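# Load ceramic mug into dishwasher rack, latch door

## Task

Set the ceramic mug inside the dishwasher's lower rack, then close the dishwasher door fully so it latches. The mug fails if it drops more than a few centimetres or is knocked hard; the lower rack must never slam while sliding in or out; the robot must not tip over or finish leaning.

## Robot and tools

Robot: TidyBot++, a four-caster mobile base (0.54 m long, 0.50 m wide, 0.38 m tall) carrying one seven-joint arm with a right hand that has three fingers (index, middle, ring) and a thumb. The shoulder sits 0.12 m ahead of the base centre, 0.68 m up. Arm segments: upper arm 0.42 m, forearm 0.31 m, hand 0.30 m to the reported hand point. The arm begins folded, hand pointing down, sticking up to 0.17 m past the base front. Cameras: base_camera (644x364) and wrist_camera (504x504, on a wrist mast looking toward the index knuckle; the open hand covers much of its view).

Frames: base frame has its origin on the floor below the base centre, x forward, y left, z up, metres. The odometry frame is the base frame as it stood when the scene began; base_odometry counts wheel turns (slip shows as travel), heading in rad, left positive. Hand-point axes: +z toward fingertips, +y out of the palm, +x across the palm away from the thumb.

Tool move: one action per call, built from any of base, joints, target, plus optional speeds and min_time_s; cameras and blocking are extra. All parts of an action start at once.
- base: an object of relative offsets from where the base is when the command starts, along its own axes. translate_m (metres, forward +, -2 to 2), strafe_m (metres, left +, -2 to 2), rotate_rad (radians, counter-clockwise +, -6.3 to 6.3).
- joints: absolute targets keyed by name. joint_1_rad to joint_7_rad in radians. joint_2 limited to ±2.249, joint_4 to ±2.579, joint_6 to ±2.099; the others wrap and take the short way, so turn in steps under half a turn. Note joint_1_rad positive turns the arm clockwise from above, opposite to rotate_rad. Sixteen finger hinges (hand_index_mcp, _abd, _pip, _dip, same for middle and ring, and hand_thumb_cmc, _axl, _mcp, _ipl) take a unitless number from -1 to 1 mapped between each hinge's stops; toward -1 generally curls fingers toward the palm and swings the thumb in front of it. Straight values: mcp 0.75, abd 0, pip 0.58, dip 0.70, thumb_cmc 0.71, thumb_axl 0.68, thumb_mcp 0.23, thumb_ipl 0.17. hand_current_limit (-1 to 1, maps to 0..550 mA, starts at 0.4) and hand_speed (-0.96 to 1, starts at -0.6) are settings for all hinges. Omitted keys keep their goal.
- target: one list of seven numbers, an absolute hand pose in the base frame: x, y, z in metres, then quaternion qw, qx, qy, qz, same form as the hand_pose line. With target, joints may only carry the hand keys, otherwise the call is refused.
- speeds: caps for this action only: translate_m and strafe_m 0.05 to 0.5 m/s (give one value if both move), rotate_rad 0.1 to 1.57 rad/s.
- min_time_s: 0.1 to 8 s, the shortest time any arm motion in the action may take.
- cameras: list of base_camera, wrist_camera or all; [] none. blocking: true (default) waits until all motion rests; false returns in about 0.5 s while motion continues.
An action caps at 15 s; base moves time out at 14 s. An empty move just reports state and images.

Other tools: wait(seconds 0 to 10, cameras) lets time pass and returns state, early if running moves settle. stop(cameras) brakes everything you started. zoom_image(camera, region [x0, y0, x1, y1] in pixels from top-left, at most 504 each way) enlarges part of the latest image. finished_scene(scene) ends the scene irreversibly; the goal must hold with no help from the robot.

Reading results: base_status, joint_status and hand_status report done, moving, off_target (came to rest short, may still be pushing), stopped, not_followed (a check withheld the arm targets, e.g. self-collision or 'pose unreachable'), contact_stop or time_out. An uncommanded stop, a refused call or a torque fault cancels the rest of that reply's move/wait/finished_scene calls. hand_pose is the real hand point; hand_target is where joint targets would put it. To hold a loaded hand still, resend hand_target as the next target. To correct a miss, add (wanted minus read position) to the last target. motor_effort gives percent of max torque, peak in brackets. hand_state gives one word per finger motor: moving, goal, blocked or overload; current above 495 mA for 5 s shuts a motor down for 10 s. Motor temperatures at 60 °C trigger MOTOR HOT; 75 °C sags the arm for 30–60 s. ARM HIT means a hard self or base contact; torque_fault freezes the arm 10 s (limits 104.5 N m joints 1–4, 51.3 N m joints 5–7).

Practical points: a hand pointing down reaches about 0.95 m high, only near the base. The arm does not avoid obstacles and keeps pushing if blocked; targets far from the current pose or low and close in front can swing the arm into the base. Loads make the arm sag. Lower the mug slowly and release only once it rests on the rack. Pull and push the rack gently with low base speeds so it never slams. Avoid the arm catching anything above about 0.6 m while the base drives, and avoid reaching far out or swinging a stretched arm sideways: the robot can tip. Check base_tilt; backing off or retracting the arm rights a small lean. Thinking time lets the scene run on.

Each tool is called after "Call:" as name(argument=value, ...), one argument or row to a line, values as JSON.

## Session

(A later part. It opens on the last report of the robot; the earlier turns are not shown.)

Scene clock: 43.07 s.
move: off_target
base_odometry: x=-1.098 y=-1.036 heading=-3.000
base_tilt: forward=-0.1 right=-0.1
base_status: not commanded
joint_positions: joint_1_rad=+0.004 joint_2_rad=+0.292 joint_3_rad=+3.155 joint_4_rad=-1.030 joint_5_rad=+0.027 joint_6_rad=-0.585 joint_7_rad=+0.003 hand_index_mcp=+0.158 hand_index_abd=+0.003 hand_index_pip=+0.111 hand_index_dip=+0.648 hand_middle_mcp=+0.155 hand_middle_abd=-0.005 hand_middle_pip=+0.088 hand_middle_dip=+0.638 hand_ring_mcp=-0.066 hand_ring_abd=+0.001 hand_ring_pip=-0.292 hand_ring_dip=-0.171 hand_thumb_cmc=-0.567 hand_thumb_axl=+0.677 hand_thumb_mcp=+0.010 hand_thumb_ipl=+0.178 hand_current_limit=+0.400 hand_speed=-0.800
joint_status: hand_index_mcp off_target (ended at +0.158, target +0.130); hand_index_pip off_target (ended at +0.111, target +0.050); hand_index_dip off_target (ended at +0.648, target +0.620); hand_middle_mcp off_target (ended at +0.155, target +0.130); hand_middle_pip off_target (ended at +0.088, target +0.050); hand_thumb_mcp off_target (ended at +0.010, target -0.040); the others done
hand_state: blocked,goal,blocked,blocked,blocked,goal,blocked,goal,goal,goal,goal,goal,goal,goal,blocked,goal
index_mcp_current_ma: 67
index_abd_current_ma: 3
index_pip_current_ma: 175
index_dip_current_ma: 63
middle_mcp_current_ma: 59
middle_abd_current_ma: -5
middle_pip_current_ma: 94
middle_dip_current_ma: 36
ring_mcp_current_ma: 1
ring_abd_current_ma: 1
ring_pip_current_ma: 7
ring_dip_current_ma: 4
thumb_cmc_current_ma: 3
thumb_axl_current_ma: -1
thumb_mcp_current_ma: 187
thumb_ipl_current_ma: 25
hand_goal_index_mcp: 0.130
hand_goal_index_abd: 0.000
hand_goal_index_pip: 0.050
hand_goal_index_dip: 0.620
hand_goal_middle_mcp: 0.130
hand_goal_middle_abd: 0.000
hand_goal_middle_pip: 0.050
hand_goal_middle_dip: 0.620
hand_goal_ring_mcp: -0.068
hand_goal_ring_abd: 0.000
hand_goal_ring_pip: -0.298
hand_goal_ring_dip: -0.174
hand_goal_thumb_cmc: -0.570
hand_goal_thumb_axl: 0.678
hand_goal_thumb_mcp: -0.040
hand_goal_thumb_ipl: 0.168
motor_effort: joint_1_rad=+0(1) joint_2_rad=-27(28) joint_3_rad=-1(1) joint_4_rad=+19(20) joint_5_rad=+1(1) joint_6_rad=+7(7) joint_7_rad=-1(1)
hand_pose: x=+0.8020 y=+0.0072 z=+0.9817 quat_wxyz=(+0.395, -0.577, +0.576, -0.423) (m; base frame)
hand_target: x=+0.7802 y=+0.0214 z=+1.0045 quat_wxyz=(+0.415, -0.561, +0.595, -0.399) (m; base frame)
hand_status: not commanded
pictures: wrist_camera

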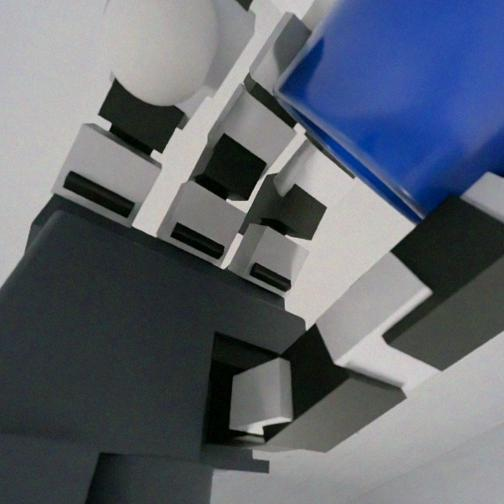

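Call:
move(
  joints={"hand_thumb_mcp":-0.10,"hand_thumb_ipl":0.08,"hand_index_mcp":0.08,"hand_middle_mcp":0.08,"hand_index_pip":-0.02,"hand_middle_pip":-0.03,"hand_index_dip":0.55,"hand_middle_dip":0.55},
  cameras=["wrist_camera"],
)

Scene clock: 43.73 s.
move: off_target
base_odometry: x=-1.098 y=-1.036 heading=-3.000
base_tilt: forward=+0.0 right=+0.0
base_status: not commanded
joint_positions: joint_1_rad=+0.004 joint_2_rad=+0.292 joint_3_rad=+3.155 joint_4_rad=-1.030 joint_5_rad=+0.027 joint_6_rad=-0.585 joint_7_rad=+0.003 hand_index_mcp=+0.158 hand_index_abd=+0.006 hand_index_pip=+0.105 hand_index_dip=+0.613 hand_middle_mcp=+0.158 hand_middle_abd=-0.014 hand_middle_pip=+0.064 hand_middle_dip=+0.591 hand_ring_mcp=-0.066 hand_ring_abd=+0.001 hand_ring_pip=-0.292 hand_ring_dip=-0.171 hand_thumb_cmc=-0.567 hand_thumb_axl=+0.672 hand_thumb_mcp=+0.013 hand_thumb_ipl=+0.169 hand_current_limit=+0.400 hand_speed=-0.800
joint_status: hand_index_mcp off_target (ended at +0.158, target +0.080); hand_index_pip off_target (ended at +0.105, target -0.020); hand_index_dip off_target (ended at +0.613, target +0.550); hand_middle_mcp off_target (ended at +0.158, target +0.080); hand_middle_pip off_target (ended at +0.064, target -0.030); hand_middle_dip off_target (ended at +0.591, target +0.550); hand_thumb_mcp off_target (ended at +0.013, target -0.100); hand_thumb_ipl off_target (ended at +0.169, target +0.080)
hand_state: blocked,goal,blocked,blocked,blocked,goal,blocked,blocked,goal,goal,goal,goal,goal,goal,blocked,blocked
index_mcp_current_ma: 261
index_abd_current_ma: 7
index_pip_current_ma: 385
index_dip_current_ma: 185
middle_mcp_current_ma: 261
middle_abd_current_ma: -21
middle_pip_current_ma: 309
middle_dip_current_ma: 103
ring_mcp_current_ma: 1
ring_abd_current_ma: 1
ring_pip_current_ma: 7
ring_dip_current_ma: 4
thumb_cmc_current_ma: 4
thumb_axl_current_ma: -10
thumb_mcp_current_ma: 385
thumb_ipl_current_ma: 385
hand_goal_index_mcp: 0.080
hand_goal_index_abd: 0.000
hand_goal_index_pip: -0.020
hand_goal_index_dip: 0.550
hand_goal_middle_mcp: 0.080
hand_goal_middle_abd: 0.000
hand_goal_middle_pip: -0.030
hand_goal_middle_dip: 0.550
hand_goal_ring_mcp: -0.068
hand_goal_ring_abd: 0.000
hand_goal_ring_pip: -0.298
hand_goal_ring_dip: -0.174
hand_goal_thumb_cmc: -0.570
hand_goal_thumb_axl: 0.678
hand_goal_thumb_mcp: -0.100
hand_goal_thumb_ipl: 0.080
motor_effort: joint_1_rad=-1(1) joint_2_rad=-27(28) joint_3_rad=-1(1) joint_4_rad=+20(20) joint_5_rad=+0(1) joint_6_rad=+7(8) joint_7_rad=+0(1)
hand_pose: x=+0.8019 y=+0.0072 z=+0.9816 quat_wxyz=(+0.395, -0.577, +0.576, -0.423) (m; base frame)
hand_target: x=+0.7802 y=+0.0214 z=+1.0045 quat_wxyz=(+0.415, -0.561, +0.595, -0.399) (m; base frame)
hand_status: not commanded
pictures: wrist_camera

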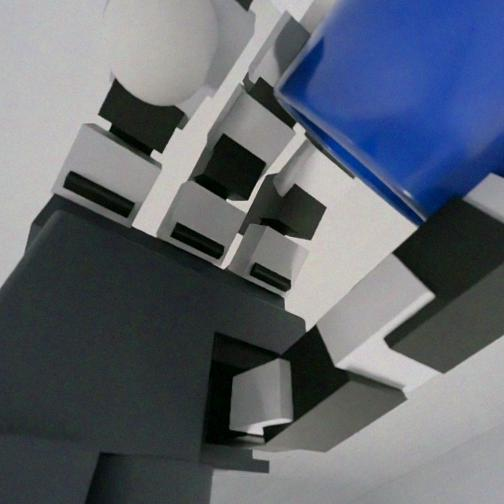

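Call:
move(
  joints={"joint_2_rad":0.33,"joint_4_rad":-0.88,"joint_6_rad":-0.79},
  min_time_s=2.5,
  cameras=["wrist_camera"],
)

Scene clock: 46.73 s.
move: done
base_odometry: x=-1.098 y=-1.036 heading=-3.000
base_tilt: forward=-0.1 right=-0.1
base_status: not commanded
joint_positions: joint_1_rad=+0.004 joint_2_rad=+0.313 joint_3_rad=+3.155 joint_4_rad=-0.924 joint_5_rad=+0.027 joint_6_rad=-0.727 joint_7_rad=+0.003 hand_index_mcp=+0.158 hand_index_abd=+0.009 hand_index_pip=+0.105 hand_index_dip=+0.605 hand_middle_mcp=+0.158 hand_middle_abd=-0.020 hand_middle_pip=+0.055 hand_middle_dip=+0.588 hand_ring_mcp=-0.066 hand_ring_abd=+0.001 hand_ring_pip=-0.292 hand_ring_dip=-0.171 hand_thumb_cmc=-0.561 hand_thumb_axl=+0.672 hand_thumb_mcp=+0.017 hand_thumb_ipl=+0.167 hand_current_limit=+0.400 hand_speed=-0.800
joint_status: all done
hand_state: blocked,goal,blocked,blocked,blocked,blocked,blocked,blocked,goal,goal,goal,goal,goal,goal,blocked,blocked
index_mcp_current_ma: 261
index_abd_current_ma: 11
index_pip_current_ma: 385
index_dip_current_ma: 154
middle_mcp_current_ma: 261
middle_abd_current_ma: -34
middle_pip_current_ma: 271
middle_dip_current_ma: 93
ring_mcp_current_ma: 1
ring_abd_current_ma: 1
ring_pip_current_ma: 7
ring_dip_current_ma: 4
thumb_cmc_current_ma: 14
thumb_axl_current_ma: -10
thumb_mcp_current_ma: 385
thumb_ipl_current_ma: 385
hand_goal_index_mcp: 0.080
hand_goal_index_abd: 0.000
hand_goal_index_pip: -0.020
hand_goal_index_dip: 0.550
hand_goal_middle_mcp: 0.080
hand_goal_middle_abd: 0.000
hand_goal_middle_pip: -0.030
hand_goal_middle_dip: 0.550
hand_goal_ring_mcp: -0.068
hand_goal_ring_abd: 0.000
hand_goal_ring_pip: -0.298
hand_goal_ring_dip: -0.174
hand_goal_thumb_cmc: -0.570
hand_goal_thumb_axl: 0.678
hand_goal_thumb_mcp: -0.100
hand_goal_thumb_ipl: 0.080
motor_effort: joint_1_rad=+0(1) joint_2_rad=-29(30) joint_3_rad=-1(1) joint_4_rad=+21(23) joint_5_rad=+2(2) joint_6_rad=+9(10) joint_7_rad=+0(2)
hand_pose: x=+0.7919 y=+0.0068 z=+0.9908 quat_wxyz=(+0.378, -0.587, +0.589, -0.407) (m; base frame)
hand_target: x=+0.7890 y=+0.0214 z=+0.9892 quat_wxyz=(+0.389, -0.577, +0.613, -0.374) (m; base frame)
hand_status: not commanded
pictures: wrist_camera

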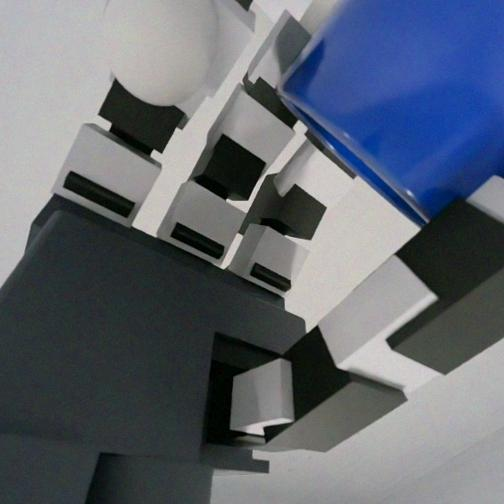

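Call:
move(
  joints={"joint_2_rad":0.37,"joint_4_rad":-0.70,"joint_6_rad":-0.86},
  min_time_s=3,
  cameras=["all"],
)

Scene clock: 50.20 s.
move: done
base_odometry: x=-1.098 y=-1.036 heading=-3.000
base_tilt: forward=+0.0 right=-0.1
base_status: not commanded
joint_positions: joint_1_rad=+0.004 joint_2_rad=+0.351 joint_3_rad=+3.155 joint_4_rad=-0.743 joint_5_rad=+0.027 joint_6_rad=-0.798 joint_7_rad=+0.003 hand_index_mcp=+0.158 hand_index_abd=+0.009 hand_index_pip=+0.105 hand_index_dip=+0.605 hand_middle_mcp=+0.158 hand_middle_abd=-0.020 hand_middle_pip=+0.054 hand_middle_dip=+0.588 hand_ring_mcp=-0.066 hand_ring_abd=+0.001 hand_ring_pip=-0.292 hand_ring_dip=-0.171 hand_thumb_cmc=-0.561 hand_thumb_axl=+0.672 hand_thumb_mcp=+0.018 hand_thumb_ipl=+0.167 hand_current_limit=+0.400 hand_speed=-0.800
joint_status: all done
hand_state: blocked,goal,blocked,blocked,blocked,blocked,blocked,blocked,goal,goal,goal,goal,goal,goal,blocked,blocked
index_mcp_current_ma: 261
index_abd_current_ma: 11
index_pip_current_ma: 385
index_dip_current_ma: 153
middle_mcp_current_ma: 261
middle_abd_current_ma: -34
middle_pip_current_ma: 269
middle_dip_current_ma: 93
ring_mcp_current_ma: 1
ring_abd_current_ma: 1
ring_pip_current_ma: 7
ring_dip_current_ma: 4
thumb_cmc_current_ma: 14
thumb_axl_current_ma: -10
thumb_mcp_current_ma: 385
thumb_ipl_current_ma: 385
hand_goal_index_mcp: 0.080
hand_goal_index_abd: 0.000
hand_goal_index_pip: -0.020
hand_goal_index_dip: 0.550
hand_goal_middle_mcp: 0.080
hand_goal_middle_abd: 0.000
hand_goal_middle_pip: -0.030
hand_goal_middle_dip: 0.550
hand_goal_ring_mcp: -0.068
hand_goal_ring_abd: 0.000
hand_goal_ring_pip: -0.298
hand_goal_ring_dip: -0.174
hand_goal_thumb_cmc: -0.570
hand_goal_thumb_axl: 0.678
hand_goal_thumb_mcp: -0.100
hand_goal_thumb_ipl: 0.080
motor_effort: joint_1_rad=+0(1) joint_2_rad=-31(31) joint_3_rad=-1(1) joint_4_rad=+21(22) joint_5_rad=+1(1) joint_6_rad=+10(10) joint_7_rad=-1(2)
hand_pose: x=+0.8030 y=+0.0068 z=+1.0447 quat_wxyz=(+0.399, -0.572, +0.575, -0.428) (m; base frame)
hand_target: x=+0.7999 y=+0.0213 z=+1.0406 quat_wxyz=(+0.410, -0.564, +0.599, -0.395) (m; base frame)
hand_status: not commanded
pictures: base_camera, wrist_camera

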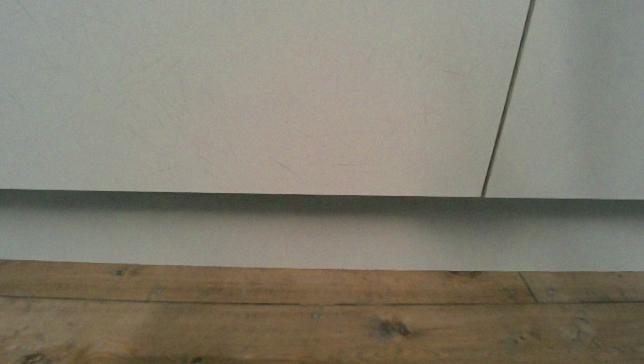

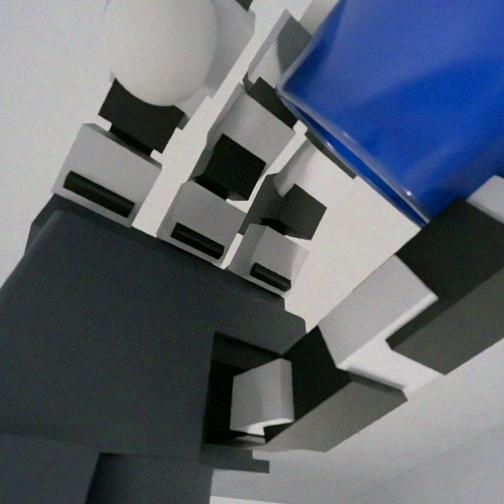

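Call:
move(
  base={"translate_m":-0.48},
  speeds={"translate_m":0.35},
)

Call:
move(
  base={"strafe_m":-1.36},
  speeds={"strafe_m":0.4},
  cameras=["all"],
)

Scene clock: 53.10 s.
move: done
base_odometry: x=-0.622 y=-0.968 heading=-3.000
base_tilt: forward=+0.0 right=-0.1
base_status: done
joint_positions: joint_1_rad=+0.006 joint_2_rad=+0.367 joint_3_rad=+3.155 joint_4_rad=-0.739 joint_5_rad=+0.027 joint_6_rad=-0.801 joint_7_rad=+0.003 hand_index_mcp=+0.158 hand_index_abd=+0.010 hand_index_pip=+0.101 hand_index_dip=+0.602 hand_middle_mcp=+0.158 hand_middle_abd=-0.021 hand_middle_pip=+0.050 hand_middle_dip=+0.586 hand_ring_mcp=-0.067 hand_ring_abd=+0.001 hand_ring_pip=-0.293 hand_ring_dip=-0.171 hand_thumb_cmc=-0.560 hand_thumb_axl=+0.672 hand_thumb_mcp=+0.020 hand_thumb_ipl=+0.167 hand_current_limit=+0.400 hand_speed=-0.800
joint_status: not commanded
hand_state: blocked,goal,blocked,blocked,blocked,blocked,blocked,blocked,goal,goal,goal,goal,goal,goal,blocked,blocked
index_mcp_current_ma: 261
index_abd_current_ma: 13
index_pip_current_ma: 385
index_dip_current_ma: 143
middle_mcp_current_ma: 261
middle_abd_current_ma: -36
middle_pip_current_ma: 249
middle_dip_current_ma: 87
ring_mcp_current_ma: 1
ring_abd_current_ma: 1
ring_pip_current_ma: 7
ring_dip_current_ma: 4
thumb_cmc_current_ma: 16
thumb_axl_current_ma: -10
thumb_mcp_current_ma: 385
thumb_ipl_current_ma: 385
hand_goal_index_mcp: 0.080
hand_goal_index_abd: 0.000
hand_goal_index_pip: -0.020
hand_goal_index_dip: 0.550
hand_goal_middle_mcp: 0.080
hand_goal_middle_abd: 0.000
hand_goal_middle_pip: -0.030
hand_goal_middle_dip: 0.550
hand_goal_ring_mcp: -0.068
hand_goal_ring_abd: 0.000
hand_goal_ring_pip: -0.298
hand_goal_ring_dip: -0.174
hand_goal_thumb_cmc: -0.570
hand_goal_thumb_axl: 0.678
hand_goal_thumb_mcp: -0.100
hand_goal_thumb_ipl: 0.080
motor_effort: joint_1_rad=+0(1) joint_2_rad=-31(34) joint_3_rad=-1(1) joint_4_rad=+20(22) joint_5_rad=+1(2) joint_6_rad=+9(10) joint_7_rad=-1(2)
hand_pose: x=+0.8080 y=+0.0057 z=+1.0349 quat_wxyz=(+0.394, -0.575, +0.578, -0.424) (m; base frame)
hand_target: x=+0.7999 y=+0.0213 z=+1.0406 quat_wxyz=(+0.410, -0.564, +0.599, -0.395) (m; base frame)
hand_status: not commanded
pictures: none

Scene clock: 57.60 s.
move: done
base_odometry: x=-0.815 y=+0.378 heading=-3.000
base_tilt: forward=-0.1 right=+0.0
base_status: done
joint_positions: joint_1_rad=+0.012 joint_2_rad=+0.367 joint_3_rad=+3.154 joint_4_rad=-0.739 joint_5_rad=+0.027 joint_6_rad=-0.801 joint_7_rad=+0.003 hand_index_mcp=+0.158 hand_index_abd=+0.011 hand_index_pip=+0.101 hand_index_dip=+0.602 hand_middle_mcp=+0.158 hand_middle_abd=-0.021 hand_middle_pip=+0.049 hand_middle_dip=+0.584 hand_ring_mcp=-0.067 hand_ring_abd=+0.001 hand_ring_pip=-0.293 hand_ring_dip=-0.171 hand_thumb_cmc=-0.558 hand_thumb_axl=+0.672 hand_thumb_mcp=+0.020 hand_thumb_ipl=+0.167 hand_current_limit=+0.400 hand_speed=-0.800
joint_status: not commanded
hand_state: blocked,goal,blocked,blocked,blocked,blocked,blocked,blocked,goal,goal,goal,goal,goal,goal,blocked,blocked
index_mcp_current_ma: 261
index_abd_current_ma: 15
index_pip_current_ma: 385
index_dip_current_ma: 143
middle_mcp_current_ma: 261
middle_abd_current_ma: -36
middle_pip_current_ma: 246
middle_dip_current_ma: 83
ring_mcp_current_ma: 1
ring_abd_current_ma: 1
ring_pip_current_ma: 7
ring_dip_current_ma: 4
thumb_cmc_current_ma: 21
thumb_axl_current_ma: -10
thumb_mcp_current_ma: 385
thumb_ipl_current_ma: 385
hand_goal_index_mcp: 0.080
hand_goal_index_abd: 0.000
hand_goal_index_pip: -0.020
hand_goal_index_dip: 0.550
hand_goal_middle_mcp: 0.080
hand_goal_middle_abd: 0.000
hand_goal_middle_pip: -0.030
hand_goal_middle_dip: 0.550
hand_goal_ring_mcp: -0.068
hand_goal_ring_abd: 0.000
hand_goal_ring_pip: -0.298
hand_goal_ring_dip: -0.174
hand_goal_thumb_cmc: -0.570
hand_goal_thumb_axl: 0.678
hand_goal_thumb_mcp: -0.100
hand_goal_thumb_ipl: 0.080
motor_effort: joint_1_rad=+0(2) joint_2_rad=-31(31) joint_3_rad=-1(2) joint_4_rad=+20(21) joint_5_rad=+1(2) joint_6_rad=+10(10) joint_7_rad=+0(2)
hand_pose: x=+0.8081 y=+0.0016 z=+1.0349 quat_wxyz=(+0.393, -0.573, +0.580, -0.425) (m; base frame)
hand_target: x=+0.7999 y=+0.0213 z=+1.0406 quat_wxyz=(+0.410, -0.564, +0.599, -0.395) (m; base frame)
hand_status: not commanded
pictures: base_camera, wrist_camera

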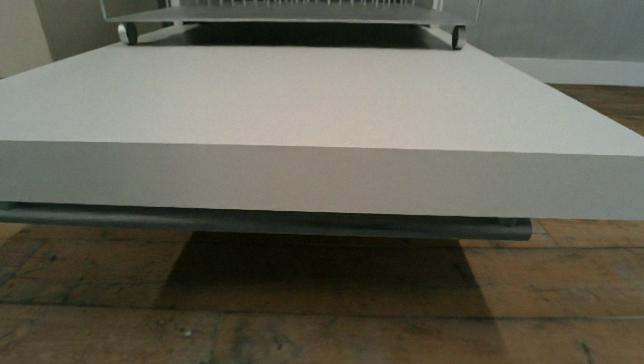

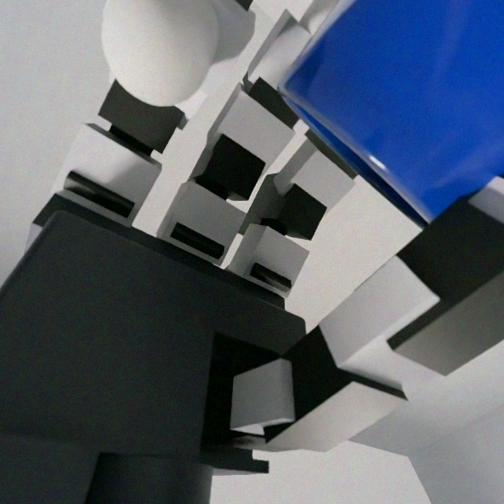

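Call:
move(
  base={"rotate_rad":-0.03},
)

Call:
move(
  base={"translate_m":0.085,"strafe_m":0.05},
  speeds={"translate_m":0.1},
  cameras=["all"],
)

Scene clock: 59.10 s.
move: done
base_odometry: x=-0.815 y=+0.379 heading=-3.030
base_tilt: forward=+0.0 right=-0.1
base_status: done
joint_positions: joint_1_rad=+0.015 joint_2_rad=+0.367 joint_3_rad=+3.153 joint_4_rad=-0.739 joint_5_rad=+0.027 joint_6_rad=-0.801 joint_7_rad=+0.002 hand_index_mcp=+0.158 hand_index_abd=+0.011 hand_index_pip=+0.101 hand_index_dip=+0.602 hand_middle_mcp=+0.158 hand_middle_abd=-0.021 hand_middle_pip=+0.049 hand_middle_dip=+0.584 hand_ring_mcp=-0.067 hand_ring_abd=+0.001 hand_ring_pip=-0.293 hand_ring_dip=-0.171 hand_thumb_cmc=-0.557 hand_thumb_axl=+0.673 hand_thumb_mcp=+0.020 hand_thumb_ipl=+0.167 hand_current_limit=+0.400 hand_speed=-0.800
joint_status: not commanded
hand_state: blocked,goal,blocked,blocked,blocked,blocked,blocked,blocked,goal,goal,goal,goal,goal,goal,blocked,blocked
index_mcp_current_ma: 261
index_abd_current_ma: 15
index_pip_current_ma: 385
index_dip_current_ma: 143
middle_mcp_current_ma: 261
middle_abd_current_ma: -36
middle_pip_current_ma: 245
middle_dip_current_ma: 83
ring_mcp_current_ma: 1
ring_abd_current_ma: 1
ring_pip_current_ma: 7
ring_dip_current_ma: 4
thumb_cmc_current_ma: 23
thumb_axl_current_ma: -9
thumb_mcp_current_ma: 385
thumb_ipl_current_ma: 385
hand_goal_index_mcp: 0.080
hand_goal_index_abd: 0.000
hand_goal_index_pip: -0.020
hand_goal_index_dip: 0.550
hand_goal_middle_mcp: 0.080
hand_goal_middle_abd: 0.000
hand_goal_middle_pip: -0.030
hand_goal_middle_dip: 0.550
hand_goal_ring_mcp: -0.068
hand_goal_ring_abd: 0.000
hand_goal_ring_pip: -0.298
hand_goal_ring_dip: -0.174
hand_goal_thumb_cmc: -0.570
hand_goal_thumb_axl: 0.678
hand_goal_thumb_mcp: -0.100
hand_goal_thumb_ipl: 0.080
motor_effort: joint_1_rad=+0(3) joint_2_rad=-31(32) joint_3_rad=-1(3) joint_4_rad=+21(21) joint_5_rad=+0(2) joint_6_rad=+9(10) joint_7_rad=-2(2)
hand_pose: x=+0.8080 y=+0.0004 z=+1.0350 quat_wxyz=(+0.393, -0.572, +0.581, -0.425) (m; base frame)
hand_target: x=+0.7999 y=+0.0213 z=+1.0406 quat_wxyz=(+0.410, -0.564, +0.599, -0.395) (m; base frame)
hand_status: not commanded
pictures: none

Scene clock: 60.60 s.
move: done
base_odometry: x=-0.894 y=+0.319 heading=-3.030
base_tilt: forward=+0.0 right=-0.1
base_status: done
joint_positions: joint_1_rad=+0.012 joint_2_rad=+0.370 joint_3_rad=+3.153 joint_4_rad=-0.739 joint_5_rad=+0.027 joint_6_rad=-0.802 joint_7_rad=+0.002 hand_index_mcp=+0.158 hand_index_abd=+0.011 hand_index_pip=+0.100 hand_index_dip=+0.602 hand_middle_mcp=+0.158 hand_middle_abd=-0.021 hand_middle_pip=+0.048 hand_middle_dip=+0.584 hand_ring_mcp=-0.067 hand_ring_abd=+0.001 hand_ring_pip=-0.293 hand_ring_dip=-0.171 hand_thumb_cmc=-0.557 hand_thumb_axl=+0.673 hand_thumb_mcp=+0.021 hand_thumb_ipl=+0.167 hand_current_limit=+0.400 hand_speed=-0.800
joint_status: not commanded
hand_state: blocked,goal,blocked,blocked,blocked,blocked,blocked,blocked,goal,goal,goal,goal,goal,goal,blocked,blocked
index_mcp_current_ma: 261
index_abd_current_ma: 15
index_pip_current_ma: 385
index_dip_current_ma: 143
middle_mcp_current_ma: 261
middle_abd_current_ma: -36
middle_pip_current_ma: 240
middle_dip_current_ma: 82
ring_mcp_current_ma: 1
ring_abd_current_ma: 1
ring_pip_current_ma: 7
ring_dip_current_ma: 4
thumb_cmc_current_ma: 23
thumb_axl_current_ma: -9
thumb_mcp_current_ma: 385
thumb_ipl_current_ma: 385
hand_goal_index_mcp: 0.080
hand_goal_index_abd: 0.000
hand_goal_index_pip: -0.020
hand_goal_index_dip: 0.550
hand_goal_middle_mcp: 0.080
hand_goal_middle_abd: 0.000
hand_goal_middle_pip: -0.030
hand_goal_middle_dip: 0.550
hand_goal_ring_mcp: -0.068
hand_goal_ring_abd: 0.000
hand_goal_ring_pip: -0.298
hand_goal_ring_dip: -0.174
hand_goal_thumb_cmc: -0.570
hand_goal_thumb_axl: 0.678
hand_goal_thumb_mcp: -0.100
hand_goal_thumb_ipl: 0.080
motor_effort: joint_1_rad=+0(2) joint_2_rad=-30(33) joint_3_rad=-1(2) joint_4_rad=+21(22) joint_5_rad=+1(2) joint_6_rad=+9(10) joint_7_rad=-1(2)
hand_pose: x=+0.8090 y=+0.0020 z=+1.0332 quat_wxyz=(+0.392, -0.574, +0.581, -0.424) (m; base frame)
hand_target: x=+0.7999 y=+0.0213 z=+1.0406 quat_wxyz=(+0.410, -0.564, +0.599, -0.395) (m; base frame)
hand_status: not commanded
pictures: base_camera, wrist_camera

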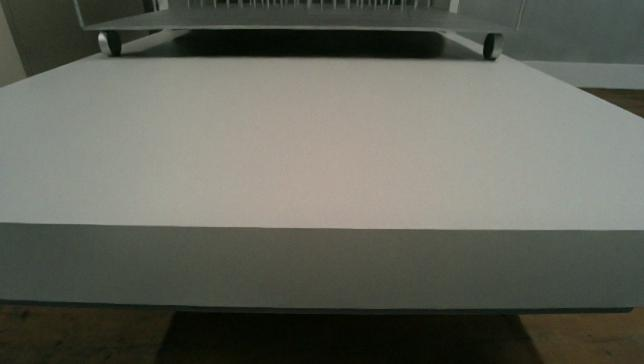

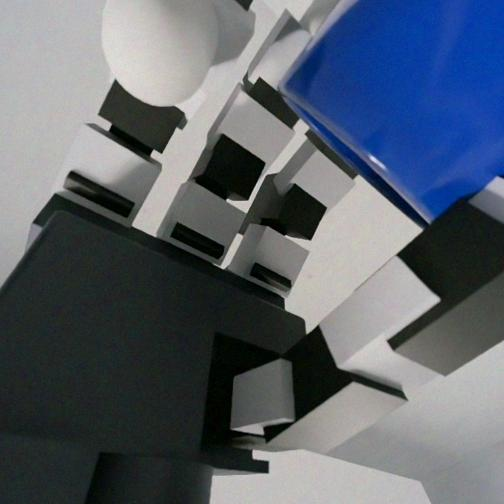

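Call:
move(
  base={"translate_m": 0.03},
  speeds={"translate_m": 0.05},
  cameras=["all"],
)

Scene clock: 64.20 s.
move: done
base_odometry: x=-0.924 y=+0.316 heading=-3.030
base_tilt: forward=-0.1 right=+0.0
base_status: done
joint_positions: joint_1_rad=+0.012 joint_2_rad=+0.371 joint_3_rad=+3.153 joint_4_rad=-0.738 joint_5_rad=+0.027 joint_6_rad=-0.802 joint_7_rad=+0.002 hand_index_mcp=+0.158 hand_index_abd=+0.011 hand_index_pip=+0.099 hand_index_dip=+0.602 hand_middle_mcp=+0.158 hand_middle_abd=-0.021 hand_middle_pip=+0.047 hand_middle_dip=+0.584 hand_ring_mcp=-0.067 hand_ring_abd=+0.001 hand_ring_pip=-0.293 hand_ring_dip=-0.171 hand_thumb_cmc=-0.557 hand_thumb_axl=+0.673 hand_thumb_mcp=+0.021 hand_thumb_ipl=+0.167 hand_current_limit=+0.400 hand_speed=-0.800
joint_status: not commanded
hand_state: blocked,goal,blocked,blocked,blocked,blocked,blocked,blocked,goal,goal,goal,goal,goal,goal,blocked,blocked
index_mcp_current_ma: 261
index_abd_current_ma: 15
index_pip_current_ma: 385
index_dip_current_ma: 143
middle_mcp_current_ma: 261
middle_abd_current_ma: -36
middle_pip_current_ma: 239
middle_dip_current_ma: 82
ring_mcp_current_ma: 1
ring_abd_current_ma: 1
ring_pip_current_ma: 7
ring_dip_current_ma: 4
thumb_cmc_current_ma: 23
thumb_axl_current_ma: -9
thumb_mcp_current_ma: 385
thumb_ipl_current_ma: 385
hand_goal_index_mcp: 0.080
hand_goal_index_abd: 0.000
hand_goal_index_pip: -0.020
hand_goal_index_dip: 0.550
hand_goal_middle_mcp: 0.080
hand_goal_middle_abd: 0.000
hand_goal_middle_pip: -0.030
hand_goal_middle_dip: 0.550
hand_goal_ring_mcp: -0.068
hand_goal_ring_abd: 0.000
hand_goal_ring_pip: -0.298
hand_goal_ring_dip: -0.174
hand_goal_thumb_cmc: -0.570
hand_goal_thumb_axl: 0.678
hand_goal_thumb_mcp: -0.100
hand_goal_thumb_ipl: 0.080
motor_effort: joint_1_rad=+0(2) joint_2_rad=-30(33) joint_3_rad=-1(2) joint_4_rad=+21(21) joint_5_rad=+2(2) joint_6_rad=+9(10) joint_7_rad=-1(1)
hand_pose: x=+0.8094 y=+0.0020 z=+1.0324 quat_wxyz=(+0.392, -0.574, +0.581, -0.424) (m; base frame)
hand_target: x=+0.7999 y=+0.0213 z=+1.0406 quat_wxyz=(+0.410, -0.564, +0.599, -0.395) (m; base frame)
hand_status: not commanded
pictures: base_camera, wrist_camera

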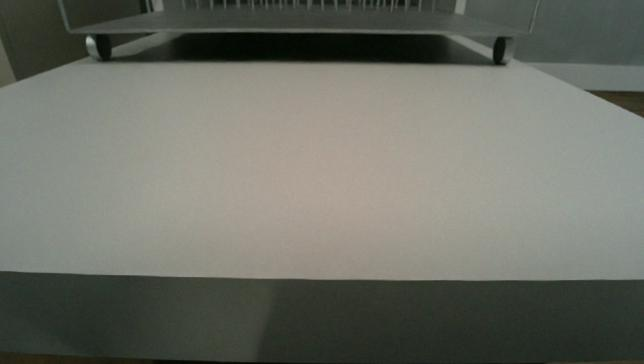

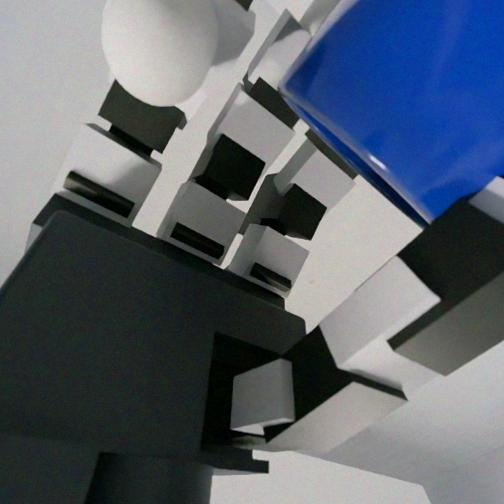

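Call:
move(
  joints={"joint_1_rad": 0.01, "joint_2_rad": 0.45, "joint_3_rad": 3.142, "joint_4_rad": -1.37, "joint_5_rad": 0.0, "joint_6_rad": -0.1, "joint_7_rad": -0.05},
  min_time_s=4,
  cameras=["wrist_camera"],
)

Scene clock: 68.97 s.
move: done
base_odometry: x=-0.924 y=+0.316 heading=-3.030
base_tilt: forward=-0.1 right=+0.0
base_status: not commanded
joint_positions: joint_1_rad=+0.012 joint_2_rad=+0.412 joint_3_rad=+3.153 joint_4_rad=-1.336 joint_5_rad=+0.027 joint_6_rad=-0.151 joint_7_rad=+0.000 hand_index_mcp=+0.159 hand_index_abd=+0.011 hand_index_pip=+0.095 hand_index_dip=+0.600 hand_middle_mcp=+0.158 hand_middle_abd=-0.021 hand_middle_pip=+0.046 hand_middle_dip=+0.584 hand_ring_mcp=-0.067 hand_ring_abd=+0.001 hand_ring_pip=-0.293 hand_ring_dip=-0.171 hand_thumb_cmc=-0.557 hand_thumb_axl=+0.674 hand_thumb_mcp=+0.022 hand_thumb_ipl=+0.167 hand_current_limit=+0.400 hand_speed=-0.800
joint_status: all done
hand_state: blocked,goal,blocked,blocked,blocked,blocked,blocked,blocked,goal,goal,goal,goal,goal,goal,blocked,blocked
index_mcp_current_ma: 268
index_abd_current_ma: 15
index_pip_current_ma: 385
index_dip_current_ma: 136
middle_mcp_current_ma: 261
middle_abd_current_ma: -37
middle_pip_current_ma: 233
middle_dip_current_ma: 80
ring_mcp_current_ma: 1
ring_abd_current_ma: 1
ring_pip_current_ma: 7
ring_dip_current_ma: 4
thumb_cmc_current_ma: 23
thumb_axl_current_ma: -6
thumb_mcp_current_ma: 385
thumb_ipl_current_ma: 385
hand_goal_index_mcp: 0.080
hand_goal_index_abd: 0.000
hand_goal_index_pip: -0.020
hand_goal_index_dip: 0.550
hand_goal_middle_mcp: 0.080
hand_goal_middle_abd: 0.000
hand_goal_middle_pip: -0.030
hand_goal_middle_dip: 0.550
hand_goal_ring_mcp: -0.068
hand_goal_ring_abd: 0.000
hand_goal_ring_pip: -0.298
hand_goal_ring_dip: -0.174
hand_goal_thumb_cmc: -0.570
hand_goal_thumb_axl: 0.678
hand_goal_thumb_mcp: -0.100
hand_goal_thumb_ipl: 0.080
motor_effort: joint_1_rad=-2(2) joint_2_rad=-19(34) joint_3_rad=-2(2) joint_4_rad=+16(23) joint_5_rad=+1(2) joint_6_rad=+6(10) joint_7_rad=+0(3)
hand_pose: x=+0.8551 y=+0.0046 z=+0.8333 quat_wxyz=(+0.399, -0.576, +0.574, -0.424) (m; base frame)
hand_target: x=+0.8615 y=+0.0206 z=+0.8013 quat_wxyz=(+0.413, -0.562, +0.596, -0.397) (m; base frame)
hand_status: not commanded
pictures: wrist_camera

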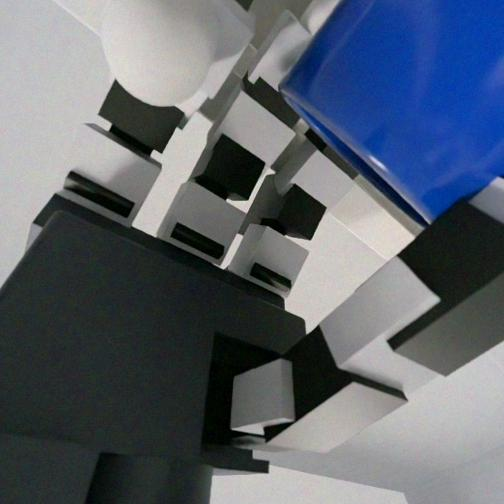

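Call:
move(
  joints={"joint_1_rad": 0.01, "joint_2_rad": 0.722, "joint_3_rad": 3.142, "joint_4_rad": -1.725, "joint_5_rad": 0.0, "joint_6_rad": 0.513, "joint_7_rad": -0.05},
  min_time_s=4,
  cameras=["all"],
)

Scene clock: 77.80 s.
move: off_target
base_odometry: x=-0.923 y=+0.316 heading=-3.030
base_tilt: forward=-0.1 right=+0.0
base_status: not commanded
joint_positions: joint_1_rad=+0.018 joint_2_rad=+0.457 joint_3_rad=+3.153 joint_4_rad=-1.663 joint_5_rad=+0.027 joint_6_rad=+0.561 joint_7_rad=-0.008 hand_index_mcp=+0.146 hand_index_abd=+0.015 hand_index_pip=+0.029 hand_index_dip=+0.575 hand_middle_mcp=+0.123 hand_middle_abd=-0.022 hand_middle_pip=+0.011 hand_middle_dip=+0.577 hand_ring_mcp=-0.100 hand_ring_abd=+0.001 hand_ring_pip=-0.293 hand_ring_dip=-0.171 hand_thumb_cmc=-0.561 hand_thumb_axl=+0.677 hand_thumb_mcp=+0.093 hand_thumb_ipl=+0.147 hand_current_limit=+0.400 hand_speed=-0.800
joint_status: joint_2_rad off_target (ended at +0.457, target +0.722); joint_4_rad off_target (ended at -1.663, target -1.725); the others done
hand_state: blocked,goal,blocked,blocked,blocked,blocked,blocked,blocked,blocked,goal,goal,goal,goal,goal,blocked,blocked
index_mcp_current_ma: 210
index_abd_current_ma: 24
index_pip_current_ma: 129
index_dip_current_ma: 53
middle_mcp_current_ma: 121
middle_abd_current_ma: -37
middle_pip_current_ma: 105
middle_dip_current_ma: 60
ring_mcp_current_ma: -82
ring_abd_current_ma: 1
ring_pip_current_ma: 6
ring_dip_current_ma: 4
thumb_cmc_current_ma: 14
thumb_axl_current_ma: -1
thumb_mcp_current_ma: 385
thumb_ipl_current_ma: 294
hand_goal_index_mcp: 0.080
hand_goal_index_abd: 0.000
hand_goal_index_pip: -0.020
hand_goal_index_dip: 0.550
hand_goal_middle_mcp: 0.080
hand_goal_middle_abd: 0.000
hand_goal_middle_pip: -0.030
hand_goal_middle_dip: 0.550
hand_goal_ring_mcp: -0.068
hand_goal_ring_abd: 0.000
hand_goal_ring_pip: -0.298
hand_goal_ring_dip: -0.174
hand_goal_thumb_cmc: -0.570
hand_goal_thumb_axl: 0.678
hand_goal_thumb_mcp: -0.100
hand_goal_thumb_ipl: 0.080
on_its_own: hand_index_pip moved -0.066 toward your old target -0.020; hand_index_dip moved -0.026 toward your old target +0.550; hand_middle_mcp moved -0.034 toward your old target +0.080; hand_middle_pip moved -0.035 toward your old target -0.030; hand_thumb_ipl moved -0.020 toward your old target +0.080
motor_effort: joint_1_rad=-3(5) joint_2_rad=+8(20) joint_3_rad=-2(3) joint_4_rad=+10(17) joint_5_rad=+3(3) joint_6_rad=-9(10) joint_7_rad=+2(3)
hand_pose: x=+0.8753 y=+0.0069 z=+0.8132 quat_wxyz=(+0.494, -0.499, +0.495, -0.511) (m; base frame)
hand_target: x=+0.8506 y=+0.0207 z=+0.5706 quat_wxyz=(+0.409, -0.564, +0.599, -0.393) (m; base frame)
hand_status: not commanded
pictures: base_camera, wrist_camera

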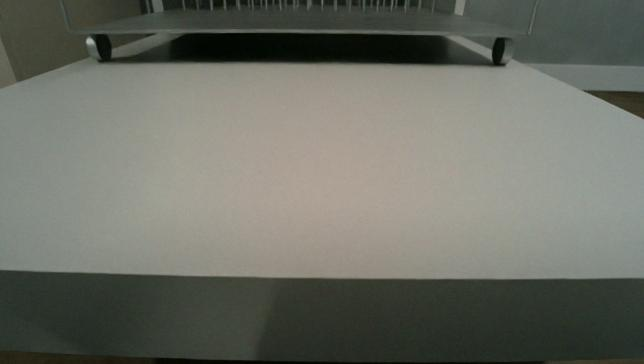

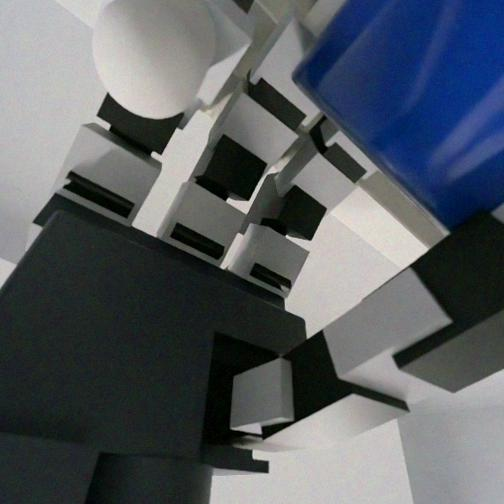

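Call:
move(
  joints={"joint_1_rad": 0.01, "joint_2_rad": 0.40, "joint_3_rad": 3.142, "joint_4_rad": -1.40, "joint_5_rad": 0.0, "joint_6_rad": -0.06, "joint_7_rad": -0.05},
  min_time_s=3,
  cameras=["wrist_camera"],
)

Call:
zoom_image(
  camera="wrist_camera",
  region=[200, 0, 504, 304],
)

Scene clock: 81.37 s.
move: done
base_odometry: x=-0.923 y=+0.316 heading=-3.030
base_tilt: forward=+0.0 right=-0.1
base_status: not commanded
joint_positions: joint_1_rad=+0.014 joint_2_rad=+0.408 joint_3_rad=+3.152 joint_4_rad=-1.422 joint_5_rad=+0.027 joint_6_rad=+0.017 joint_7_rad=-0.009 hand_index_mcp=+0.141 hand_index_abd=+0.015 hand_index_pip=+0.033 hand_index_dip=+0.575 hand_middle_mcp=+0.123 hand_middle_abd=-0.022 hand_middle_pip=+0.011 hand_middle_dip=+0.576 hand_ring_mcp=-0.074 hand_ring_abd=+0.001 hand_ring_pip=-0.293 hand_ring_dip=-0.171 hand_thumb_cmc=-0.561 hand_thumb_axl=+0.677 hand_thumb_mcp=+0.093 hand_thumb_ipl=+0.147 hand_current_limit=+0.400 hand_speed=-0.800
joint_status: all done
hand_state: blocked,goal,blocked,blocked,blocked,blocked,blocked,blocked,goal,goal,goal,goal,goal,goal,blocked,blocked
index_mcp_current_ma: 188
index_abd_current_ma: 24
index_pip_current_ma: 144
index_dip_current_ma: 53
middle_mcp_current_ma: 121
middle_abd_current_ma: -37
middle_pip_current_ma: 103
middle_dip_current_ma: 58
ring_mcp_current_ma: -9
ring_abd_current_ma: 1
ring_pip_current_ma: 6
ring_dip_current_ma: 4
thumb_cmc_current_ma: 14
thumb_axl_current_ma: -1
thumb_mcp_current_ma: 385
thumb_ipl_current_ma: 294
hand_goal_index_mcp: 0.080
hand_goal_index_abd: 0.000
hand_goal_index_pip: -0.020
hand_goal_index_dip: 0.550
hand_goal_middle_mcp: 0.080
hand_goal_middle_abd: 0.000
hand_goal_middle_pip: -0.030
hand_goal_middle_dip: 0.550
hand_goal_ring_mcp: -0.068
hand_goal_ring_abd: 0.000
hand_goal_ring_pip: -0.298
hand_goal_ring_dip: -0.174
hand_goal_thumb_cmc: -0.570
hand_goal_thumb_axl: 0.678
hand_goal_thumb_mcp: -0.100
hand_goal_thumb_ipl: 0.080
motor_effort: joint_1_rad=+1(5) joint_2_rad=-26(27) joint_3_rad=+1(3) joint_4_rad=+18(19) joint_5_rad=+1(3) joint_6_rad=+7(10) joint_7_rad=+0(3)
hand_pose: x=+0.8624 y=+0.0057 z=+0.8317 quat_wxyz=(+0.425, -0.556, +0.557, -0.446) (m; base frame)
hand_target: x=+0.8543 y=+0.0207 z=+0.8317 quat_wxyz=(+0.431, -0.549, +0.584, -0.414) (m; base frame)
hand_status: not commanded
pictures: wrist_camera

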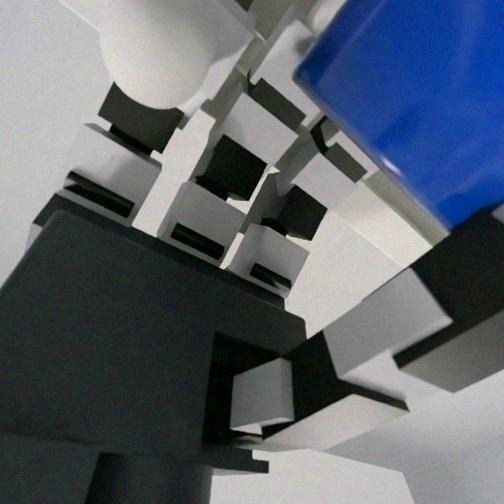

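Scaled by 1.658 from the camera's 504x504 image, which has a finer 720x720 frame.

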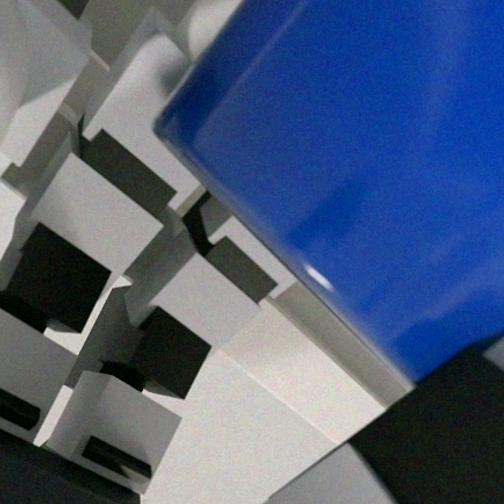

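Call:
move(
  base={"translate_m": -0.06},
  speeds={"translate_m": 0.1},
  joints={"joint_2_rad": 0.42, "joint_4_rad": -1.40, "joint_6_rad": -0.11},
  min_time_s=2,
  cameras=["wrist_camera"],
)

Scene clock: 85.30 s.
move: done
base_odometry: x=-0.864 y=+0.322 heading=-3.030
base_tilt: forward=-0.1 right=+0.0
base_status: done
joint_positions: joint_1_rad=+0.014 joint_2_rad=+0.415 joint_3_rad=+3.152 joint_4_rad=-1.421 joint_5_rad=+0.027 joint_6_rad=-0.047 joint_7_rad=-0.009 hand_index_mcp=+0.143 hand_index_abd=+0.015 hand_index_pip=+0.033 hand_index_dip=+0.575 hand_middle_mcp=+0.123 hand_middle_abd=-0.022 hand_middle_pip=+0.011 hand_middle_dip=+0.576 hand_ring_mcp=-0.072 hand_ring_abd=+0.001 hand_ring_pip=-0.293 hand_ring_dip=-0.171 hand_thumb_cmc=-0.560 hand_thumb_axl=+0.677 hand_thumb_mcp=+0.093 hand_thumb_ipl=+0.147 hand_current_limit=+0.400 hand_speed=-0.800
joint_status: all done
hand_state: blocked,goal,blocked,blocked,blocked,blocked,blocked,blocked,goal,goal,goal,goal,goal,goal,blocked,blocked
index_mcp_current_ma: 198
index_abd_current_ma: 24
index_pip_current_ma: 144
index_dip_current_ma: 53
middle_mcp_current_ma: 121
middle_abd_current_ma: -37
middle_pip_current_ma: 103
middle_dip_current_ma: 58
ring_mcp_current_ma: -6
ring_abd_current_ma: 1
ring_pip_current_ma: 6
ring_dip_current_ma: 4
thumb_cmc_current_ma: 16
thumb_axl_current_ma: -1
thumb_mcp_current_ma: 385
thumb_ipl_current_ma: 293
hand_goal_index_mcp: 0.080
hand_goal_index_abd: 0.000
hand_goal_index_pip: -0.020
hand_goal_index_dip: 0.550
hand_goal_middle_mcp: 0.080
hand_goal_middle_abd: 0.000
hand_goal_middle_pip: -0.030
hand_goal_middle_dip: 0.550
hand_goal_ring_mcp: -0.068
hand_goal_ring_abd: 0.000
hand_goal_ring_pip: -0.298
hand_goal_ring_dip: -0.174
hand_goal_thumb_cmc: -0.570
hand_goal_thumb_axl: 0.678
hand_goal_thumb_mcp: -0.100
hand_goal_thumb_ipl: 0.080
motor_effort: joint_1_rad=+0(2) joint_2_rad=-33(37) joint_3_rad=-1(2) joint_4_rad=+22(23) joint_5_rad=+0(1) joint_6_rad=+10(11) joint_7_rad=-1(2)
hand_pose: x=+0.8531 y=+0.0053 z=+0.8107 quat_wxyz=(+0.406, -0.571, +0.573, -0.426) (m; base frame)
hand_target: x=+0.8482 y=+0.0207 z=+0.8041 quat_wxyz=(+0.411, -0.563, +0.599, -0.395) (m; base frame)
hand_status: not commanded
pictures: wrist_camera

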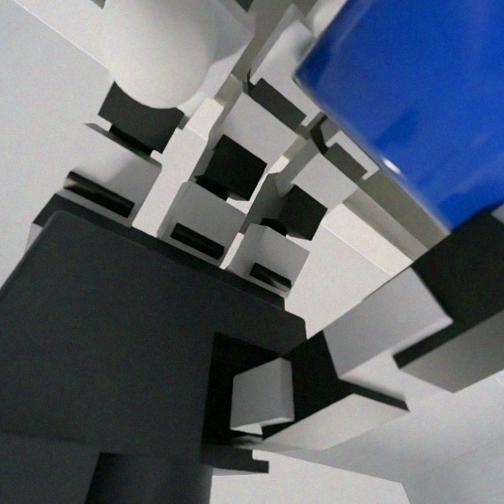

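Call:
move(
  joints={"joint_1_rad": 0.01, "joint_2_rad": 0.722, "joint_3_rad": 3.142, "joint_4_rad": -1.725, "joint_5_rad": 0.0, "joint_6_rad": 0.5, "joint_7_rad": -0.05},
  min_time_s=4,
  cameras=["all"],
)

Scene clock: 90.07 s.
move: done
base_odometry: x=-0.864 y=+0.322 heading=-3.030
base_tilt: forward=-0.1 right=+0.0
base_status: not commanded
joint_positions: joint_1_rad=+0.014 joint_2_rad=+0.705 joint_3_rad=+3.152 joint_4_rad=-1.724 joint_5_rad=+0.027 joint_6_rad=+0.422 joint_7_rad=-0.009 hand_index_mcp=+0.143 hand_index_abd=+0.015 hand_index_pip=+0.033 hand_index_dip=+0.575 hand_middle_mcp=+0.123 hand_middle_abd=-0.022 hand_middle_pip=+0.011 hand_middle_dip=+0.576 hand_ring_mcp=-0.071 hand_ring_abd=+0.001 hand_ring_pip=-0.293 hand_ring_dip=-0.171 hand_thumb_cmc=-0.560 hand_thumb_axl=+0.677 hand_thumb_mcp=+0.093 hand_thumb_ipl=+0.147 hand_current_limit=+0.400 hand_speed=-0.800
joint_status: all done
hand_state: blocked,goal,blocked,blocked,blocked,blocked,blocked,blocked,goal,goal,goal,goal,goal,goal,blocked,blocked
index_mcp_current_ma: 198
index_abd_current_ma: 24
index_pip_current_ma: 144
index_dip_current_ma: 53
middle_mcp_current_ma: 121
middle_abd_current_ma: -37
middle_pip_current_ma: 103
middle_dip_current_ma: 58
ring_mcp_current_ma: -3
ring_abd_current_ma: 1
ring_pip_current_ma: 6
ring_dip_current_ma: 4
thumb_cmc_current_ma: 16
thumb_axl_current_ma: -1
thumb_mcp_current_ma: 385
thumb_ipl_current_ma: 293
hand_goal_index_mcp: 0.080
hand_goal_index_abd: 0.000
hand_goal_index_pip: -0.020
hand_goal_index_dip: 0.550
hand_goal_middle_mcp: 0.080
hand_goal_middle_abd: 0.000
hand_goal_middle_pip: -0.030
hand_goal_middle_dip: 0.550
hand_goal_ring_mcp: -0.068
hand_goal_ring_abd: 0.000
hand_goal_ring_pip: -0.298
hand_goal_ring_dip: -0.174
hand_goal_thumb_cmc: -0.570
hand_goal_thumb_axl: 0.678
hand_goal_thumb_mcp: -0.100
hand_goal_thumb_ipl: 0.080
motor_effort: joint_1_rad=+0(1) joint_2_rad=-36(38) joint_3_rad=-1(2) joint_4_rad=+16(23) joint_5_rad=+0(2) joint_6_rad=+9(10) joint_7_rad=-1(2)
hand_pose: x=+0.8348 y=+0.0095 z=+0.5599 quat_wxyz=(+0.374, -0.598, +0.595, -0.386) (m; base frame)
hand_target: x=+0.8481 y=+0.0207 z=+0.5674 quat_wxyz=(+0.405, -0.567, +0.602, -0.390) (m; base frame)
hand_status: not commanded
pictures: base_camera, wrist_camera

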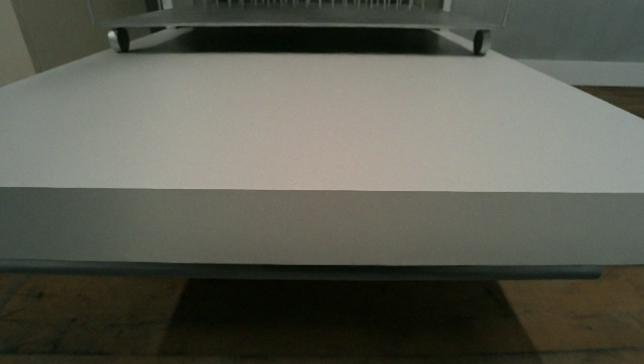

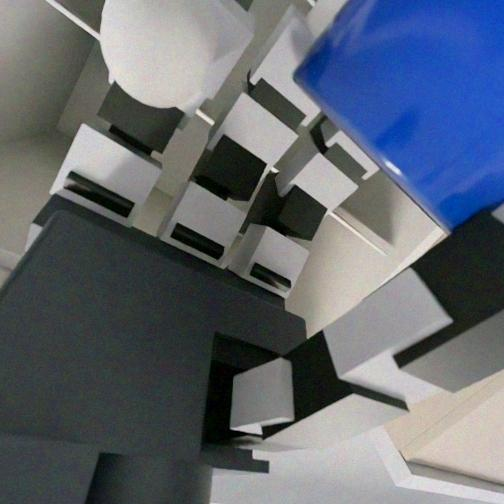

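Call:
move(
  base={"translate_m": 0.06},
  speeds={"translate_m": 0.05},
  joints={"joint_1_rad": 0.01, "joint_2_rad": 0.722, "joint_3_rad": 3.142, "joint_4_rad": -1.725, "joint_5_rad": 0.0, "joint_6_rad": 0.60, "joint_7_rad": -0.05},
  min_time_s=2,
  cameras=["all"],
)

Call:
zoom_image(
  camera="wrist_camera",
  region=[200, 0, 504, 304],
)

Scene clock: 93.77 s.
move: done
base_odometry: x=-0.923 y=+0.316 heading=-3.029
base_tilt: forward=+0.0 right=-0.1
base_status: done
joint_positions: joint_1_rad=+0.014 joint_2_rad=+0.706 joint_3_rad=+3.152 joint_4_rad=-1.726 joint_5_rad=+0.027 joint_6_rad=+0.520 joint_7_rad=-0.009 hand_index_mcp=+0.143 hand_index_abd=+0.015 hand_index_pip=+0.033 hand_index_dip=+0.575 hand_middle_mcp=+0.123 hand_middle_abd=-0.022 hand_middle_pip=+0.011 hand_middle_dip=+0.576 hand_ring_mcp=-0.070 hand_ring_abd=+0.001 hand_ring_pip=-0.293 hand_ring_dip=-0.171 hand_thumb_cmc=-0.560 hand_thumb_axl=+0.677 hand_thumb_mcp=+0.093 hand_thumb_ipl=+0.147 hand_current_limit=+0.400 hand_speed=-0.800
joint_status: all done
hand_state: blocked,goal,blocked,blocked,blocked,blocked,blocked,blocked,goal,goal,goal,goal,goal,goal,blocked,blocked
index_mcp_current_ma: 198
index_abd_current_ma: 24
index_pip_current_ma: 144
index_dip_current_ma: 53
middle_mcp_current_ma: 121
middle_abd_current_ma: -37
middle_pip_current_ma: 103
middle_dip_current_ma: 58
ring_mcp_current_ma: -3
ring_abd_current_ma: 1
ring_pip_current_ma: 6
ring_dip_current_ma: 4
thumb_cmc_current_ma: 17
thumb_axl_current_ma: -1
thumb_mcp_current_ma: 385
thumb_ipl_current_ma: 293
hand_goal_index_mcp: 0.080
hand_goal_index_abd: 0.000
hand_goal_index_pip: -0.020
hand_goal_index_dip: 0.550
hand_goal_middle_mcp: 0.080
hand_goal_middle_abd: 0.000
hand_goal_middle_pip: -0.030
hand_goal_middle_dip: 0.550
hand_goal_ring_mcp: -0.068
hand_goal_ring_abd: 0.000
hand_goal_ring_pip: -0.298
hand_goal_ring_dip: -0.174
hand_goal_thumb_cmc: -0.570
hand_goal_thumb_axl: 0.678
hand_goal_thumb_mcp: -0.100
hand_goal_thumb_ipl: 0.080
motor_effort: joint_1_rad=+0(2) joint_2_rad=-36(38) joint_3_rad=-1(2) joint_4_rad=+17(18) joint_5_rad=+0(2) joint_6_rad=+10(10) joint_7_rad=-1(2)
hand_pose: x=+0.8524 y=+0.0102 z=+0.5818 quat_wxyz=(+0.402, -0.580, +0.576, -0.413) (m; base frame)
hand_target: x=+0.8657 y=+0.0206 z=+0.5933 quat_wxyz=(+0.435, -0.547, +0.581, -0.418) (m; base frame)
hand_status: not commanded
pictures: base_camera, wrist_camera

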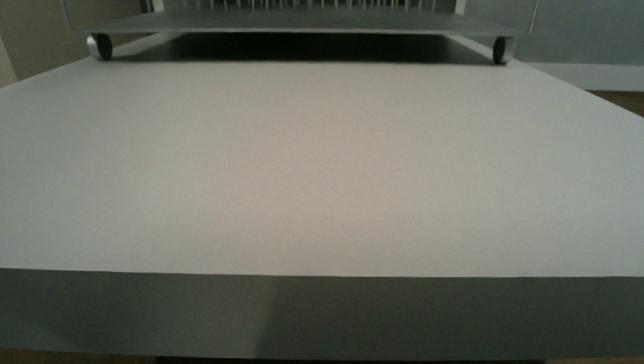

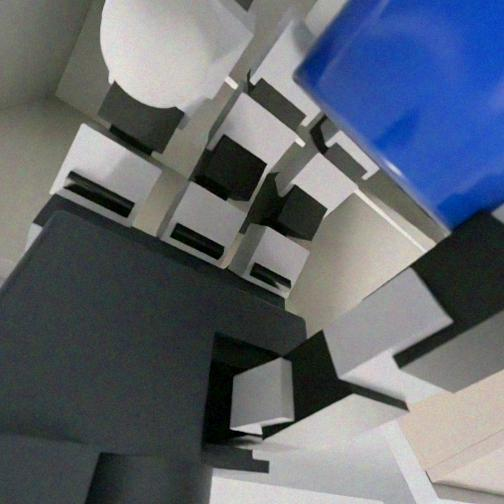

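Scaled by 1.658 from the camera's 504x504 image, which has a finer 720x720 frame.

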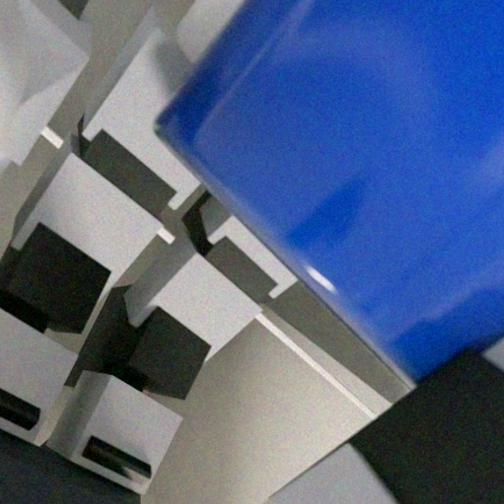

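Call:
move(
  joints={"joint_1_rad": 0.01, "joint_2_rad": 1.0, "joint_3_rad": 3.142, "joint_4_rad": -1.724, "joint_5_rad": 0.0, "joint_6_rad": 0.87, "joint_7_rad": -0.05},
  min_time_s=4,
  cameras=["all"],
)

Scene clock: 98.23 s.
move: done
base_odometry: x=-0.923 y=+0.316 heading=-3.029
base_tilt: forward=+0.0 right=+0.0
base_status: not commanded
joint_positions: joint_1_rad=+0.014 joint_2_rad=+0.980 joint_3_rad=+3.152 joint_4_rad=-1.726 joint_5_rad=+0.027 joint_6_rad=+0.790 joint_7_rad=-0.009 hand_index_mcp=+0.143 hand_index_abd=+0.015 hand_index_pip=+0.033 hand_index_dip=+0.575 hand_middle_mcp=+0.123 hand_middle_abd=-0.022 hand_middle_pip=+0.011 hand_middle_dip=+0.576 hand_ring_mcp=-0.070 hand_ring_abd=+0.001 hand_ring_pip=-0.293 hand_ring_dip=-0.171 hand_thumb_cmc=-0.560 hand_thumb_axl=+0.677 hand_thumb_mcp=+0.093 hand_thumb_ipl=+0.147 hand_current_limit=+0.400 hand_speed=-0.800
joint_status: all done
hand_state: blocked,goal,blocked,blocked,blocked,blocked,blocked,blocked,goal,goal,goal,goal,goal,goal,blocked,blocked
index_mcp_current_ma: 198
index_abd_current_ma: 24
index_pip_current_ma: 144
index_dip_current_ma: 53
middle_mcp_current_ma: 121
middle_abd_current_ma: -37
middle_pip_current_ma: 103
middle_dip_current_ma: 58
ring_mcp_current_ma: -3
ring_abd_current_ma: 1
ring_pip_current_ma: 6
ring_dip_current_ma: 4
thumb_cmc_current_ma: 17
thumb_axl_current_ma: -1
thumb_mcp_current_ma: 385
thumb_ipl_current_ma: 293
hand_goal_index_mcp: 0.080
hand_goal_index_abd: 0.000
hand_goal_index_pip: -0.020
hand_goal_index_dip: 0.550
hand_goal_middle_mcp: 0.080
hand_goal_middle_abd: 0.000
hand_goal_middle_pip: -0.030
hand_goal_middle_dip: 0.550
hand_goal_ring_mcp: -0.068
hand_goal_ring_abd: 0.000
hand_goal_ring_pip: -0.298
hand_goal_ring_dip: -0.174
hand_goal_thumb_cmc: -0.570
hand_goal_thumb_axl: 0.678
hand_goal_thumb_mcp: -0.100
hand_goal_thumb_ipl: 0.080
motor_effort: joint_1_rad=+0(1) joint_2_rad=-38(40) joint_3_rad=-1(3) joint_4_rad=+13(17) joint_5_rad=+0(2) joint_6_rad=+9(10) joint_7_rad=-1(3)
hand_pose: x=+0.8558 y=+0.0124 z=+0.4486 quat_wxyz=(+0.404, -0.581, +0.576, -0.409) (m; base frame)
hand_target: x=+0.8668 y=+0.0206 z=+0.4571 quat_wxyz=(+0.433, -0.548, +0.582, -0.416) (m; base frame)
hand_status: not commanded
pictures: base_camera, wrist_camera

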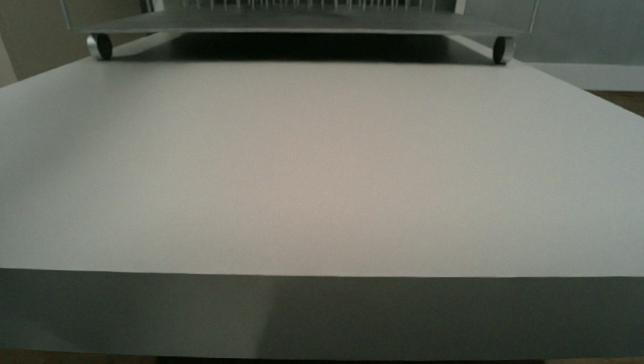

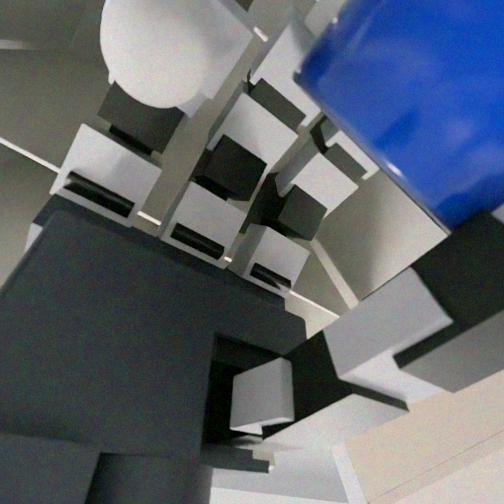

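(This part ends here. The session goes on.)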